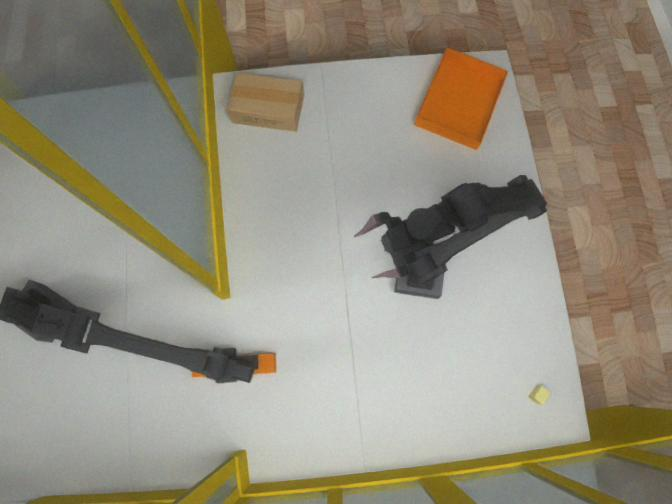

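Request:
move(arm6={"joints":{"gripper_m":0.093}}, arm5={"target":[1.770,0.497,1.05,0,1,0,0],"speed":0.3}, cameras=[])

Request:
move(arm6={"target":[1.51,0.4,0.88,0,0,1,0],"speed":0.35}, cameras=[])

Request:
move(arm6={"target":[1.247,0.491,1.0,0,0,1,0],"speed":0.4}, cameras=[])

Request:
move(arm5={"target":[1.51,0.398,0.89,0,1,0,0],"speed":0.3}, cameras=["arm5_cam_wrist"])

Scene clock: 617.80 s.
Joint torques (N m): arm1=[1.96 -8.82 7.84 0.38 0.16 0.06] | arm2=[-0.26 -13.39 7.87 0.18 -0.04 -0.2] | arm3=[-0.09 -12.69 9.39 -0.2 -0.27 -0.11] | arm4=[1.2 -10.23 9.72 -0.16 -0.02 0.1] | arm5=[-0.97 -10.17 10.04 -0.35 -0.21 0.06] | arm6=[-0.03 -19.14 8.58 0.46 0.05 -0.01] | arm7=[0.62 -10.4 8.87 -0.27 0.06 0.2] | arm8=[1.03 -10.64 9.2 -0.57 -0.12 -0.11]
Heat: arm1: hottest joint3_rad 33 °C; arm2: hottest joint3_rad 37 °C; arm3: hottest joint2_rad 34 °C; arm4: hottest joint3_rad 43 °C; arm5: hottest joint3_rad 37 °C; arm6: hottest joint3_rad 37 °C; arm7: hottest joint3_rad 38 °C; arm8: hottest joint3_rad 33 °C.
move: arm5 off_target; arm6 done
Joint velocities: within noise
arm1, arm2, arm3, arm4, arm7, arm8: as last shown
arm5.joint_positions: joint1_rad=+0.621 joint2_rad=+1.441 joint3_rad=+1.360 joint4_rad=-1.534 joint5_rad=-0.003 joint6_rad=+0.343 gripper_m=+0.09397
arm5.joint_status: not commanded
arm5.hand: x=+1.7800 y=+0.4983 z=+1.0263 quat_wxyz=(-0.009, +1.000, +0.008, +0.023) (m; scene frame)
arm5.hand_target: x=+1.7709 y=+0.4973 z=+1.0499 quat_wxyz=(+0.000, +1.000, +0.000, +0.000) (m; scene frame)
arm5.hand_status: off_target (0.026 m and 3.0 deg from the pose sent, 0.347 m and 61.1 deg at the start)
arm6.joint_positions: joint1_rad=+0.282 joint2_rad=+2.419 joint3_rad=+2.042 joint4_rad=-1.215 joint5_rad=-0.001 joint6_rad=-0.336 gripper_m=+0.09288
arm6.joint_status: all done
arm6.hand: x=+1.5118 y=+0.3974 z=+0.7603 quat_wxyz=(+0.010, +0.000, -1.000, -0.004) (m; scene frame)
arm6.hand_target: x=+1.5199 y=+0.4000 z=+0.7650 quat_wxyz=(+0.000, +0.000, -1.000, +0.000) (m; scene frame)
arm6.hand_status: not commanded
pictures: none
No camera images: "cameras" was empty.

Scene clock: 619.10 s.
Joint torques (N m): arm1=[2.43 -8.94 7.9 0.35 0.18 0.1] | arm2=[-0.32 -13.39 7.88 0.18 -0.05 -0.2] | arm3=[-0.09 -12.75 9.39 -0.21 -0.27 -0.1] | arm4=[1.2 -10.23 9.72 -0.17 -0.02 0.1] | arm5=[-1.32 -10.29 10 -0.28 -0.17 0.05] | arm6=[-0.38 -19.19 12 -0.25 0.05 -0.06] | arm7=[0.62 -10.46 8.88 -0.24 0.06 0.19] | arm8=[1.14 -10.75 9.22 -0.51 -0.12 -0.1]
Heat: arm1: hottest joint3_rad 33 °C; arm2: hottest joint3_rad 37 °C; arm3: hottest joint2_rad 34 °C; arm4: hottest joint3_rad 43 °C; arm5: hottest joint3_rad 37 °C; arm6: hottest joint3_rad 37 °C; arm7: hottest joint3_rad 38 °C; arm8: hottest joint3_rad 33 °C.
move: arm6 off_target
Joint velocities: within noise
arm1, arm2, arm3, arm4, arm5, arm7, arm8: as last shown
arm6.joint_positions: joint1_rad=+0.282 joint2_rad=+2.291 joint3_rad=+2.065 joint4_rad=-1.391 joint5_rad=-0.001 joint6_rad=-0.336 gripper_m=+0.09288
arm6.joint_status: not commanded
arm6.hand: x=+1.4956 y=+0.4031 z=+0.8562 quat_wxyz=(+0.022, +0.000, -1.000, -0.008) (m; scene frame)
arm6.hand_target: x=+1.5090 y=+0.4003 z=+0.8802 quat_wxyz=(+0.000, +0.000, -1.000, +0.000) (m; scene frame)
arm6.hand_status: off_target (0.028 m and 2.7 deg from the pose sent, 0.120 m and 1.3 deg at the start; pose on its path clipped on 3 of 39 steps)
pictures: none
No camera images: "cameras" was empty.

Scene clock: 620.77 s.
Joint torques (N m): arm1=[2.26 -8.76 7.87 0.25 0.17 0.06] | arm2=[-0.32 -13.39 7.88 0.18 -0.04 -0.2] | arm3=[-0.03 -12.75 9.42 -0.21 -0.28 -0.11] | arm4=[1.2 -10.23 9.72 -0.17 -0.02 0.1] | arm5=[-1.38 -10.52 10 -0.25 -0.2 0.04] | arm6=[-0.32 -9.82 8.32 -0.16 0.06 -0.05] | arm7=[0.56 -10.46 8.84 -0.25 0.07 0.19] | arm8=[1.03 -10.99 9.13 -0.47 -0.12 -0.11]
Heat: arm1: hottest joint3_rad 33 °C; arm2: hottest joint3_rad 37 °C; arm3: hottest joint2_rad 34 °C; arm4: hottest joint3_rad 43 °C; arm5: hottest joint3_rad 37 °C; arm6: hottest joint3_rad 37 °C; arm7: hottest joint3_rad 38 °C; arm8: hottest joint3_rad 33 °C.
move: arm6 done
Joint velocities: within noise
arm1.joint_positions: joint1_rad=-1.505 joint2_rad=+1.387 joint3_rad=+1.304 joint4_rad=-1.480 joint5_rad=+0.004 joint6_rad=+0.251 gripper_m=+0.09288
arm1.joint_status: not commanded
arm1.hand: x=-2.2943 y=-0.9797 z=+1.0069 quat_wxyz=(-0.006, -0.887, -0.463, +0.005) (m; scene frame)
arm1.hand_target: x=-2.2900 y=-0.9799 z=+1.0000 quat_wxyz=(+0.000, -0.886, -0.464, +0.000) (m; scene frame)
arm1.hand_status: not commanded
arm2, arm3, arm4, arm5, arm8: as last shown
arm6.joint_positions: joint1_rad=+0.282 joint2_rad=+1.472 joint3_rad=+1.231 joint4_rad=-1.335 joint5_rad=-0.001 joint6_rad=-0.336 gripper_m=+0.09288
arm6.joint_status: not commanded
arm6.hand: x=+1.2485 y=+0.4892 z=+0.9942 quat_wxyz=(+0.002, +0.000, -1.000, -0.001) (m; scene frame)
arm6.hand_target: x=+1.2470 y=+0.4910 z=+0.9999 quat_wxyz=(+0.000, +0.000, -1.000, +0.000) (m; scene frame)
arm6.hand_status: done (0.006 m and 0.3 deg from the pose sent, 0.300 m and 2.7 deg at the start)
arm7.joint_positions: joint1_rad=+2.189 joint2_rad=+1.460 joint3_rad=+1.286 joint4_rad=-1.381 joint5_rad=-0.002 joint6_rad=+0.154 gripper_m=+0.09294
arm7.joint_status: not commanded
arm7.hand: x=-0.4144 y=+1.0419 z=+1.0030 quat_wxyz=(-0.005, +0.643, -0.766, -0.008) (m; scene frame)
arm7.hand_target: x=-0.4180 y=+1.0351 z=+1.0001 quat_wxyz=(+0.000, +0.643, -0.766, +0.000) (m; scene frame)
arm7.hand_status: not commanded
pictures: none
No camera images: "cameras" was empty.

Scene clock: 622.93 s.
Joint torques (N m): arm1=[2.26 -8.82 7.8 0.39 0.14 0.05] | arm2=[-0.26 -13.39 7.87 0.18 -0.04 -0.2] | arm3=[-0.09 -12.81 9.39 -0.21 -0.28 -0.11] | arm4=[1.2 -10.23 9.7 -0.17 -0.02 0.1] | arm5=[-0.91 -20.42 9.87 -0.14 -0.21 0.06] | arm6=[-0.32 -9.7 8.34 -0.16 0.06 -0.06] | arm7=[0.56 -10.52 8.88 -0.28 0.06 0.19] | arm8=[1.2 -10.93 9.17 -0.53 -0.11 -0.11]
Heat: arm1: hottest joint3_rad 33 °C; arm2: hottest joint3_rad 37 °C; arm3: hottest joint2_rad 34 °C; arm4: hottest joint3_rad 43 °C; arm5: hottest joint3_rad 37 °C; arm6: hottest joint3_rad 37 °C; arm7: hottest joint3_rad 38 °C; arm8: hottest joint3_rad 33 °C.
move: arm5 off_target
Joint velocities: within noise
arm1, arm2, arm3, arm4, arm6, arm7, arm8: as last shown
arm5.joint_positions: joint1_rad=+0.621 joint2_rad=+2.264 joint3_rad=+2.134 joint4_rad=-1.477 joint5_rad=-0.003 joint6_rad=+0.348 gripper_m=+0.09397
arm5.joint_status: not commanded
arm5.hand: x=+1.5222 y=+0.4021 z=+0.8699 quat_wxyz=(-0.008, +1.000, +0.006, +0.019) (m; scene frame)
arm5.hand_target: x=+1.5109 y=+0.3983 z=+0.8902 quat_wxyz=(+0.000, +1.000, +0.000, -0.001) (m; scene frame)
arm5.hand_status: off_target (0.024 m and 2.4 deg from the pose sent, 0.319 m and 3.0 deg at the start)
pictures: arm5_cam_wrist
camera_calibration:
arm5_cam_wrist: T_world_to_cam=[[-0.000800332, 0.999767, 0.0215639, -0.418446], [0.799023, -0.012327, 0.601175, -1.72669], [0.6013, 0.0177111, -0.798827, -0.103387], [0, 0, 0, 1]] pos_world=[1.44149, 0.398895, 0.964474]

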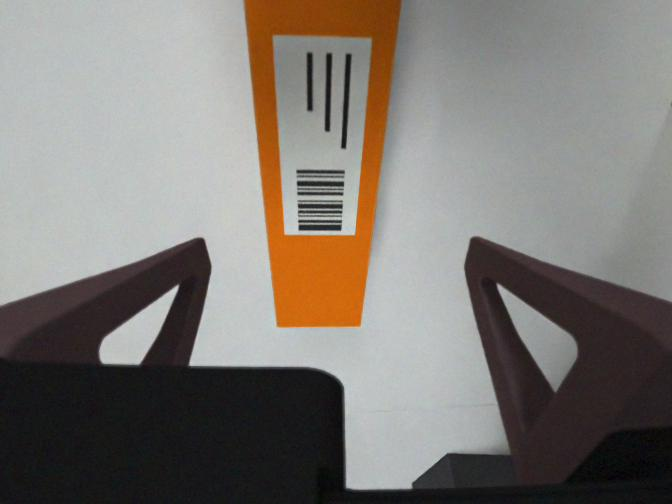

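Request:
move(arm5={"target":[1.518,0.388,0.757,0,1,0,0],"speed":0.15}, cameras=[])

Request:
move(arm5={"joints":{"gripper_m":0.03}}, cameras=[])

Request:
move(arm5={"target":[1.518,0.388,0.88,0,1,0,0],"speed":0.25}, cameras=[])

Request:
move(arm5={"target":[1.770,0.497,1.0,0,1,0,0],"speed":0.35}, cameras=["arm5_cam_wrist"])

Request:
move(arm5={"joints":{"joint1_rad":-1.684,"joint6_rad":0.13}}, cameras=[])

Request:
move(arm5={"target":[2.426,1.305,0.945,0,-0.508,0.862,0],"speed":0.3}, cameras=["arm5_cam_wrist","cam_arm5"])

Scene clock: 639.90 s.
Joint torques (N m): arm1=[2.32 -8.76 7.83 0.36 0.18 0.09] | arm2=[-0.32 -13.45 7.88 0.18 -0.05 -0.2] | arm3=[-0.15 -12.69 9.4 -0.23 -0.28 -0.11] | arm4=[1.2 -10.23 9.72 -0.17 -0.02 0.1] | arm5=[-0.32 -20.25 6.65 0.61 -0.17 0.01] | arm6=[-0.38 -9.76 8.31 -0.17 0.05 -0.05] | arm7=[0.32 -10.34 8.87 -0.28 0.06 0.19] | arm8=[1.08 -10.93 9.2 -0.54 -0.12 -0.1]
Heat: arm1: hottest joint3_rad 33 °C; arm2: hottest joint3_rad 37 °C; arm3: hottest joint2_rad 34 °C; arm4: hottest joint3_rad 43 °C; arm5: hottest joint3_rad 39 °C; arm6: hottest joint2_rad 35 °C; arm7: hottest joint3_rad 38 °C; arm8: hottest joint3_rad 33 °C.
move: arm5 done
Joint velocities: within noise
arm1, arm2, arm3, arm4, arm6, arm7, arm8: as last shown
arm5.joint_positions: joint1_rad=+0.632 joint2_rad=+2.357 joint3_rad=+1.983 joint4_rad=-1.217 joint5_rad=-0.003 joint6_rad=+0.366 gripper_m=+0.09397
arm5.joint_status: not commanded
arm5.hand: x=+1.5231 y=+0.3945 z=+0.7512 quat_wxyz=(-0.005, +1.000, +0.002, +0.011) (m; scene frame)
arm5.hand_target: x=+1.5181 y=+0.3880 z=+0.7570 quat_wxyz=(+0.000, +1.000, +0.000, +0.000) (m; scene frame)
arm5.hand_status: done (0.010 m and 1.5 deg from the pose sent, 0.114 m and 2.4 deg at the start)
pictures: none
No camera images: "cameras" was empty.

Scene clock: 640.53 s.
Joint torques (N m): arm1=[1.9 -8.59 7.83 0.36 0.17 0.08] | arm2=[-0.26 -13.39 7.88 0.18 -0.05 -0.2] | arm3=[-0.03 -12.69 9.39 -0.23 -0.28 -0.11] | arm4=[1.2 -10.23 9.72 -0.17 -0.02 0.1] | arm5=[-0.73 -21.07 6.87 0.62 -0.07 0.06] | arm6=[-0.32 -9.76 8.31 -0.17 0.06 -0.05] | arm7=[0.62 -10.34 8.84 -0.28 0.07 0.2] | arm8=[1.14 -10.75 9.18 -0.47 -0.13 -0.09]
Heat: arm1: hottest joint3_rad 33 °C; arm2: hottest joint3_rad 37 °C; arm3: hottest joint2_rad 33 °C; arm4: hottest joint3_rad 43 °C; arm5: hottest joint3_rad 39 °C; arm6: hottest joint2_rad 35 °C; arm7: hottest joint3_rad 38 °C; arm8: hottest joint3_rad 33 °C.
move: arm5 off_target
Joint velocities: within noise
arm1, arm3, arm6, arm7: as last shown
arm2.joint_positions: joint1_rad=-1.461 joint2_rad=+1.468 joint3_rad=+1.302 joint4_rad=-1.388 joint5_rad=+0.000 joint6_rad=-0.543 gripper_m=+0.09292
arm2.joint_status: not commanded
arm2.hand: x=-0.6278 y=-0.2560 z=+1.0031 quat_wxyz=(-0.009, +0.704, -0.710, -0.002) (m; scene frame)
arm2.hand_target: x=-0.6270 y=-0.2600 z=+1.0001 quat_wxyz=(+0.000, +0.707, -0.707, +0.000) (m; scene frame)
arm2.hand_status: not commanded
arm4.joint_positions: joint1_rad=+1.857 joint2_rad=+1.476 joint3_rad=+1.419 joint4_rad=-1.503 joint5_rad=+0.011 joint6_rad=-0.327 gripper_m=+0.09290
arm4.joint_status: not commanded
arm4.hand: x=+1.2775 y=-0.4641 z=+1.0034 quat_wxyz=(-0.002, +1.000, -0.003, -0.009) (m; scene frame)
arm4.hand_target: x=+1.2800 y=-0.4699 z=+1.0001 quat_wxyz=(+0.000, +1.000, +0.000, +0.000) (m; scene frame)
arm4.hand_status: not commanded
arm5.joint_positions: joint1_rad=+0.632 joint2_rad=+2.357 joint3_rad=+1.983 joint4_rad=-1.216 joint5_rad=-0.005 joint6_rad=+0.367 gripper_m=+0.05872
arm5.joint_status: gripper_m off_target (ended at +0.05875, target +0.03000)
arm5.hand: x=+1.5232 y=+0.3941 z=+0.7512 quat_wxyz=(-0.004, +1.000, +0.002, +0.012) (m; scene frame)
arm5.hand_target: x=+1.5182 y=+0.3880 z=+0.7570 quat_wxyz=(+0.000, +1.000, +0.000, +0.000) (m; scene frame)
arm5.hand_status: not commanded
arm8.joint_positions: joint1_rad=+0.423 joint2_rad=+1.418 joint3_rad=+1.354 joint4_rad=-1.491 joint5_rad=+0.001 joint6_rad=-0.183 gripper_m=+0.09292
arm8.joint_status: not commanded
arm8.hand: x=-1.7374 y=+0.2462 z=+1.0029 quat_wxyz=(-0.005, -0.707, -0.707, +0.007) (m; scene frame)
arm8.hand_target: x=-1.7400 y=+0.2500 z=+1.0000 quat_wxyz=(+0.000, -0.707, -0.707, +0.000) (m; scene frame)
arm8.hand_status: not commanded
pictures: none
No camera images: "cameras" was empty.

Scene clock: 641.97 s.
Joint torques (N m): arm1=[2.37 -8.64 7.84 0.38 0.17 0.07] | arm2=[-0.26 -13.39 7.88 0.18 -0.05 -0.21] | arm3=[0.09 -12.69 9.4 -0.23 -0.28 -0.1] | arm4=[1.26 -10.23 9.72 -0.17 -0.02 0.1] | arm5=[-0.79 -19.9 9.84 -0.34 -0.09 0.03] | arm6=[-0.32 -9.76 8.35 -0.16 0.06 -0.05] | arm7=[0.26 -10.52 8.88 -0.28 0.06 0.21] | arm8=[1.32 -10.7 9.18 -0.51 -0.1 -0.1]
Heat: arm1: hottest joint3_rad 33 °C; arm2: hottest joint3_rad 37 °C; arm3: hottest joint2_rad 33 °C; arm4: hottest joint3_rad 43 °C; arm5: hottest joint3_rad 39 °C; arm6: hottest joint2_rad 35 °C; arm7: hottest joint3_rad 38 °C; arm8: hottest joint3_rad 33 °C.
move: arm5 off_target
Joint velocities: within noise
arm1, arm2, arm3, arm4, arm6, arm7, arm8: as last shown
arm5.joint_positions: joint1_rad=+0.632 joint2_rad=+2.254 joint3_rad=+2.092 joint4_rad=-1.443 joint5_rad=-0.005 joint6_rad=+0.367 gripper_m=+0.05872
arm5.joint_status: not commanded
arm5.hand: x=+1.5288 y=+0.3958 z=+0.8604 quat_wxyz=(-0.007, +1.000, +0.002, +0.019) (m; scene frame)
arm5.hand_target: x=+1.5189 y=+0.3883 z=+0.8801 quat_wxyz=(+0.000, +1.000, +0.000, +0.000) (m; scene frame)
arm5.hand_status: off_target (0.024 m and 2.3 deg from the pose sent, 0.129 m and 1.4 deg at the start; pose on its path clipped on 3 of 43 steps)
pictures: none
No camera images: "cameras" was empty.

Scene clock: 643.73 s.
Joint torques (N m): arm1=[2.32 -8.76 7.88 0.43 0.17 0.07] | arm2=[-0.26 -13.45 7.87 0.18 -0.04 -0.21] | arm3=[-0.09 -12.75 9.39 -0.24 -0.28 -0.11] | arm4=[1.26 -10.23 9.72 -0.16 -0.02 0.1] | arm5=[-1.49 -10.34 6.84 -0.05 -0.08 -0.13] | arm6=[-0.32 -9.76 8.34 -0.14 0.05 -0.05] | arm7=[0.38 -10.58 8.87 -0.32 0.05 0.19] | arm8=[1.08 -10.87 9.24 -0.49 -0.12 -0.11]
Heat: arm1: hottest joint3_rad 33 °C; arm2: hottest joint3_rad 37 °C; arm3: hottest joint2_rad 33 °C; arm4: hottest joint3_rad 43 °C; arm5: hottest joint3_rad 39 °C; arm6: hottest joint2_rad 35 °C; arm7: hottest joint3_rad 38 °C; arm8: hottest joint3_rad 33 °C.
move: arm5 done
Joint velocities: within noise
arm1, arm2, arm4, arm6, arm7, arm8: as last shown
arm3.joint_positions: joint1_rad=-1.198 joint2_rad=+1.440 joint3_rad=+1.381 joint4_rad=-1.505 joint5_rad=+0.000 joint6_rad=-0.225 gripper_m=+0.09297
arm3.joint_status: not commanded
arm3.hand: x=+0.5340 y=-0.2024 z=+1.0011 quat_wxyz=(-0.007, +0.703, -0.712, -0.002) (m; scene frame)
arm3.hand_target: x=+0.5301 y=-0.2030 z=+1.0000 quat_wxyz=(+0.000, +0.707, -0.707, +0.000) (m; scene frame)
arm3.hand_status: not commanded
arm5.joint_positions: joint1_rad=+0.621 joint2_rad=+1.450 joint3_rad=+1.286 joint4_rad=-1.405 joint5_rad=-0.005 joint6_rad=+0.364 gripper_m=+0.05872
arm5.joint_status: not commanded
arm5.hand: x=+1.7704 y=+0.4940 z=+0.9945 quat_wxyz=(+0.000, +1.000, -0.002, +0.002) (m; scene frame)
arm5.hand_target: x=+1.7700 y=+0.4969 z=+1.0000 quat_wxyz=(+0.000, +1.000, +0.000, +0.000) (m; scene frame)
arm5.hand_status: done (0.006 m and 0.3 deg from the pose sent, 0.296 m and 2.3 deg at the start)
pictures: arm5_cam_wrist
camera_calibration:
arm5_cam_wrist: T_world_to_cam=[[0.0148836, 0.999871, 0.00612034, -0.525329], [0.818695, -0.0157003, 0.574014, -2.00488], [0.574036, -0.0035327, -0.818823, -0.0761179], [0, 0, 0, 1]] pos_world=[1.6929, 0.493515, 1.09172]

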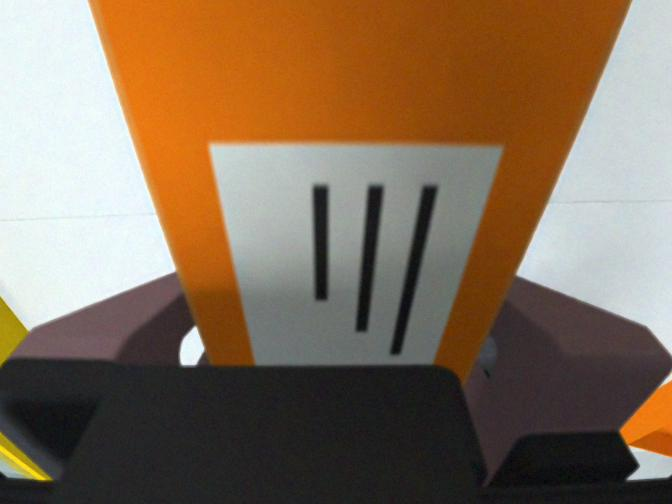

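Scene clock: 645.93 s.
Joint torques (N m): arm1=[2.43 -8.7 7.9 0.35 0.19 0.09] | arm2=[-0.32 -13.39 7.88 0.17 -0.04 -0.2] | arm3=[-0.09 -12.86 9.37 -0.23 -0.28 -0.11] | arm4=[1.2 -10.23 9.72 -0.17 -0.02 0.1] | arm5=[-1.49 -10.29 7.12 0.05 -0.12 -0.16] | arm6=[-0.38 -9.76 8.34 -0.17 0.05 -0.05] | arm7=[0.38 -10.34 8.87 -0.21 0.06 0.2] | arm8=[1.03 -10.93 9.21 -0.51 -0.11 -0.11]
Heat: arm1: hottest joint3_rad 33 °C; arm2: hottest joint3_rad 37 °C; arm3: hottest joint2_rad 33 °C; arm4: hottest joint3_rad 43 °C; arm5: hottest joint3_rad 38 °C; arm6: hottest joint2_rad 35 °C; arm7: hottest joint3_rad 38 °C; arm8: hottest joint3_rad 33 °C.
move: arm5 done
Joint velocities: within noise
arm1, arm2, arm3, arm4, arm6, arm7, arm8: as last shown
arm5.joint_positions: joint1_rad=-1.684 joint2_rad=+1.460 joint3_rad=+1.286 joint4_rad=-1.406 joint5_rad=-0.004 joint6_rad=+0.139 gripper_m=+0.05861
arm5.joint_status: all done
arm5.hand: x=+2.3177 y=+1.0352 z=+0.9959 quat_wxyz=(+0.001, +0.504, -0.863, -0.001) (m; scene frame)
arm5.hand_target: x=+2.3172 y=+1.0339 z=+1.0053 quat_wxyz=(-0.004, +0.508, -0.861, -0.005) (m; scene frame)
arm5.hand_status: not commanded
pictures: none
No camera images: "cameras" was empty.

Scene clock: 648.23 s.
Joint torques (N m): arm1=[2.14 -8.76 7.86 0.35 0.17 0.07] | arm2=[-0.32 -13.39 7.87 0.18 -0.05 -0.2] | arm3=[-0.09 -12.69 9.42 -0.24 -0.28 -0.1] | arm4=[1.26 -10.23 9.7 -0.17 -0.02 0.1] | arm5=[-1.14 -20.84 10.29 -0.39 -0.01 -0.19] | arm6=[-0.32 -9.88 8.35 -0.17 0.05 -0.05] | arm7=[0.56 -10.4 8.88 -0.34 0.07 0.2] | arm8=[1.03 -10.87 9.2 -0.5 -0.11 -0.11]
Heat: arm1: hottest joint3_rad 33 °C; arm2: hottest joint3_rad 37 °C; arm3: hottest joint2_rad 33 °C; arm4: hottest joint3_rad 43 °C; arm5: hottest joint3_rad 39 °C; arm6: hottest joint2_rad 35 °C; arm7: hottest joint3_rad 38 °C; arm8: hottest joint3_rad 33 °C.
move: arm5 off_target
Joint velocities: within noise
arm1, arm2, arm3, arm4, arm6, arm7, arm8: as last shown
arm5.joint_positions: joint1_rad=-1.684 joint2_rad=+2.327 joint3_rad=+2.377 joint4_rad=-1.665 joint5_rad=-0.003 joint6_rad=+0.139 gripper_m=+0.05861
arm5.joint_status: not commanded
arm5.hand: x=+2.4205 y=+1.2965 z=+0.9281 quat_wxyz=(+0.015, +0.504, -0.863, +0.011) (m; scene frame)
arm5.hand_target: x=+2.4258 y=+1.3042 z=+0.9452 quat_wxyz=(-0.001, +0.508, -0.862, +0.000) (m; scene frame)
arm5.hand_status: off_target (0.020 m and 2.2 deg from the pose sent, 0.295 m and 0.5 deg at the start)
pictures: arm5_cam_wrist, cam_arm5
camera_calibration:
arm5_cam_wrist: T_world_to_cam=[[0.865786, -0.500328, 0.00929303, -1.45448], [-0.404884, -0.689472, 0.60058, 1.32421], [-0.29408, -0.523737, -0.79951, 2.25696], [0, 0, 0, 1]] pos_world=[2.45915, 1.36734, 1.02268]

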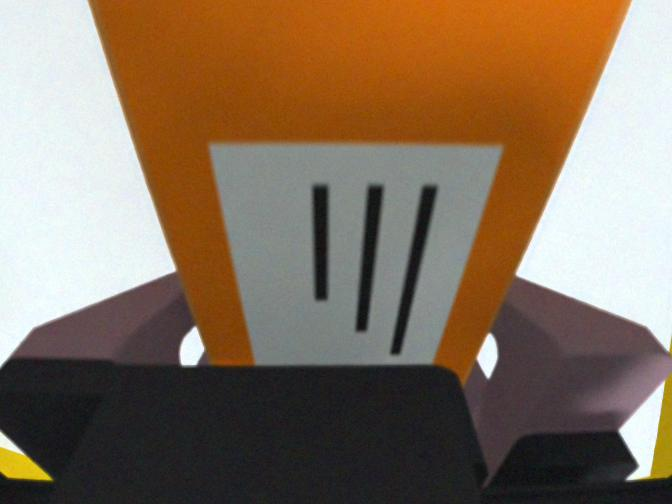

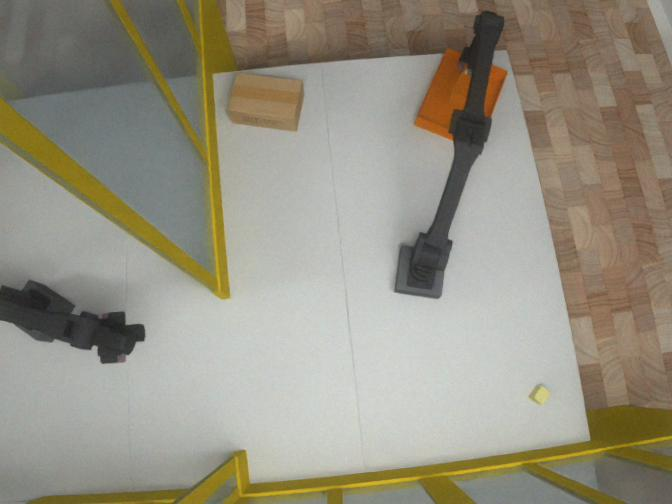

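Request:
zoom_image(camera="cam_arm5", region=[390, 0, 540, 160])

Scaled by 3.150.

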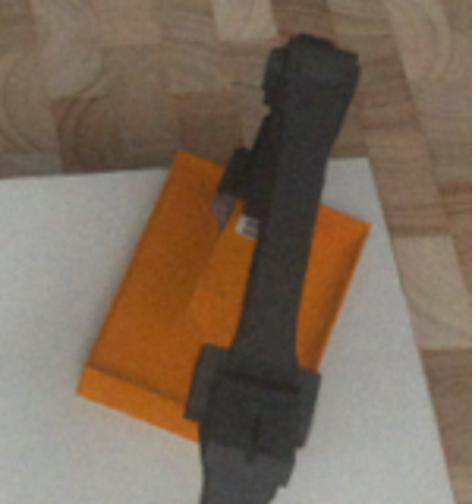

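Request:
move(arm5={"target":[2.419,1.289,0.84,0,-0.508,0.862,0],"speed":0.15}, cameras=["cam_arm5"])

Request:
zoom_image(camera="cam_arm5", region=[390, 0, 540, 160])

Scene clock: 666.83 s.
Joint torques (N m): arm1=[2.26 -8.94 7.84 0.42 0.19 0.1] | arm2=[-0.26 -13.45 7.87 0.18 -0.04 -0.2] | arm3=[-0.09 -12.86 9.4 -0.18 -0.28 -0.11] | arm4=[1.2 -10.23 9.72 -0.17 -0.02 0.1] | arm5=[-0.67 -23 6.75 0.73 -0.03 -0.17] | arm6=[-0.38 -9.76 8.32 -0.14 0.05 -0.05] | arm7=[0.44 -10.52 8.85 -0.28 0.05 0.19] | arm8=[1.26 -10.75 9.16 -0.55 -0.11 -0.09]
Heat: arm1: hottest joint3_rad 33 °C; arm2: hottest joint3_rad 37 °C; arm3: hottest joint2_rad 33 °C; arm4: hottest joint3_rad 43 °C; arm5: hottest joint3_rad 41 °C; arm6: hottest joint2_rad 34 °C; arm7: hottest joint3_rad 38 °C; arm8: hottest joint3_rad 33 °C.
move: arm5 off_target
Joint velocities: within noise
arm1.joint_positions: joint1_rad=-1.505 joint2_rad=+1.387 joint3_rad=+1.304 joint4_rad=-1.480 joint5_rad=+0.004 joint6_rad=+0.251 gripper_m=+0.09288
arm1.joint_status: not commanded
arm1.hand: x=-2.2943 y=-0.9797 z=+1.0069 quat_wxyz=(-0.006, -0.887, -0.463, +0.005) (m; scene frame)
arm1.hand_target: x=-2.2900 y=-0.9799 z=+1.0000 quat_wxyz=(+0.000, -0.886, -0.464, +0.000) (m; scene frame)
arm1.hand_status: not commanded
arm2, arm3, arm4, arm8: as last shown
arm5.joint_positions: joint1_rad=-1.684 joint2_rad=+2.322 joint3_rad=+2.068 joint4_rad=-1.376 joint5_rad=-0.003 joint6_rad=+0.139 gripper_m=+0.05861
arm5.joint_status: not commanded
arm5.hand: x=+2.4149 y=+1.2817 z=+0.8146 quat_wxyz=(+0.021, +0.504, -0.863, +0.015) (m; scene frame)
arm5.hand_target: x=+2.4189 y=+1.2886 z=+0.8401 quat_wxyz=(+0.000, +0.508, -0.862, +0.000) (m; scene frame)
arm5.hand_status: off_target (0.027 m and 3.0 deg from the pose sent, 0.088 m and 2.2 deg at the start)
arm6.joint_positions: joint1_rad=+0.282 joint2_rad=+1.472 joint3_rad=+1.231 joint4_rad=-1.335 joint5_rad=-0.001 joint6_rad=-0.336 gripper_m=+0.09288
arm6.joint_status: not commanded
arm6.hand: x=+1.2485 y=+0.4892 z=+0.9942 quat_wxyz=(+0.002, +0.000, -1.000, -0.001) (m; scene frame)
arm6.hand_target: x=+1.2470 y=+0.4910 z=+0.9999 quat_wxyz=(+0.000, +0.000, -1.000, +0.000) (m; scene frame)
arm6.hand_status: not commanded
arm7.joint_positions: joint1_rad=+2.189 joint2_rad=+1.460 joint3_rad=+1.286 joint4_rad=-1.381 joint5_rad=-0.002 joint6_rad=+0.154 gripper_m=+0.09294
arm7.joint_status: not commanded
arm7.hand: x=-0.4144 y=+1.0419 z=+1.0030 quat_wxyz=(-0.005, +0.643, -0.766, -0.008) (m; scene frame)
arm7.hand_target: x=-0.4180 y=+1.0351 z=+1.0001 quat_wxyz=(+0.000, +0.643, -0.766, +0.000) (m; scene frame)
arm7.hand_status: not commanded
pictures: cam_arm5

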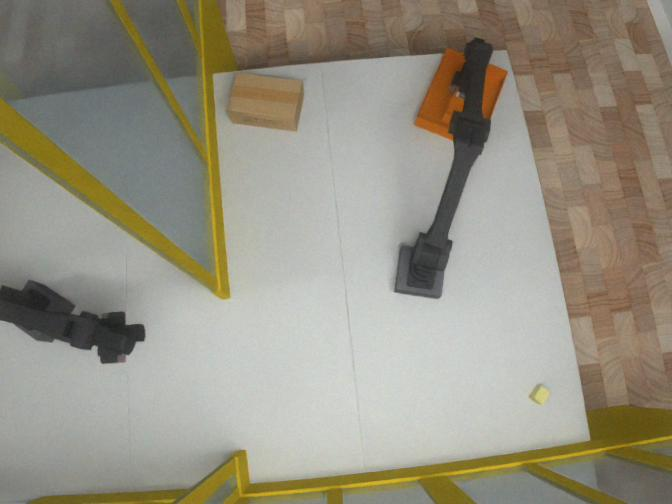

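Scaled by 3.150.

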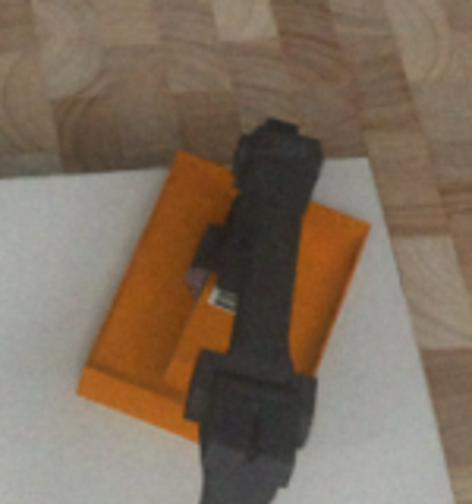

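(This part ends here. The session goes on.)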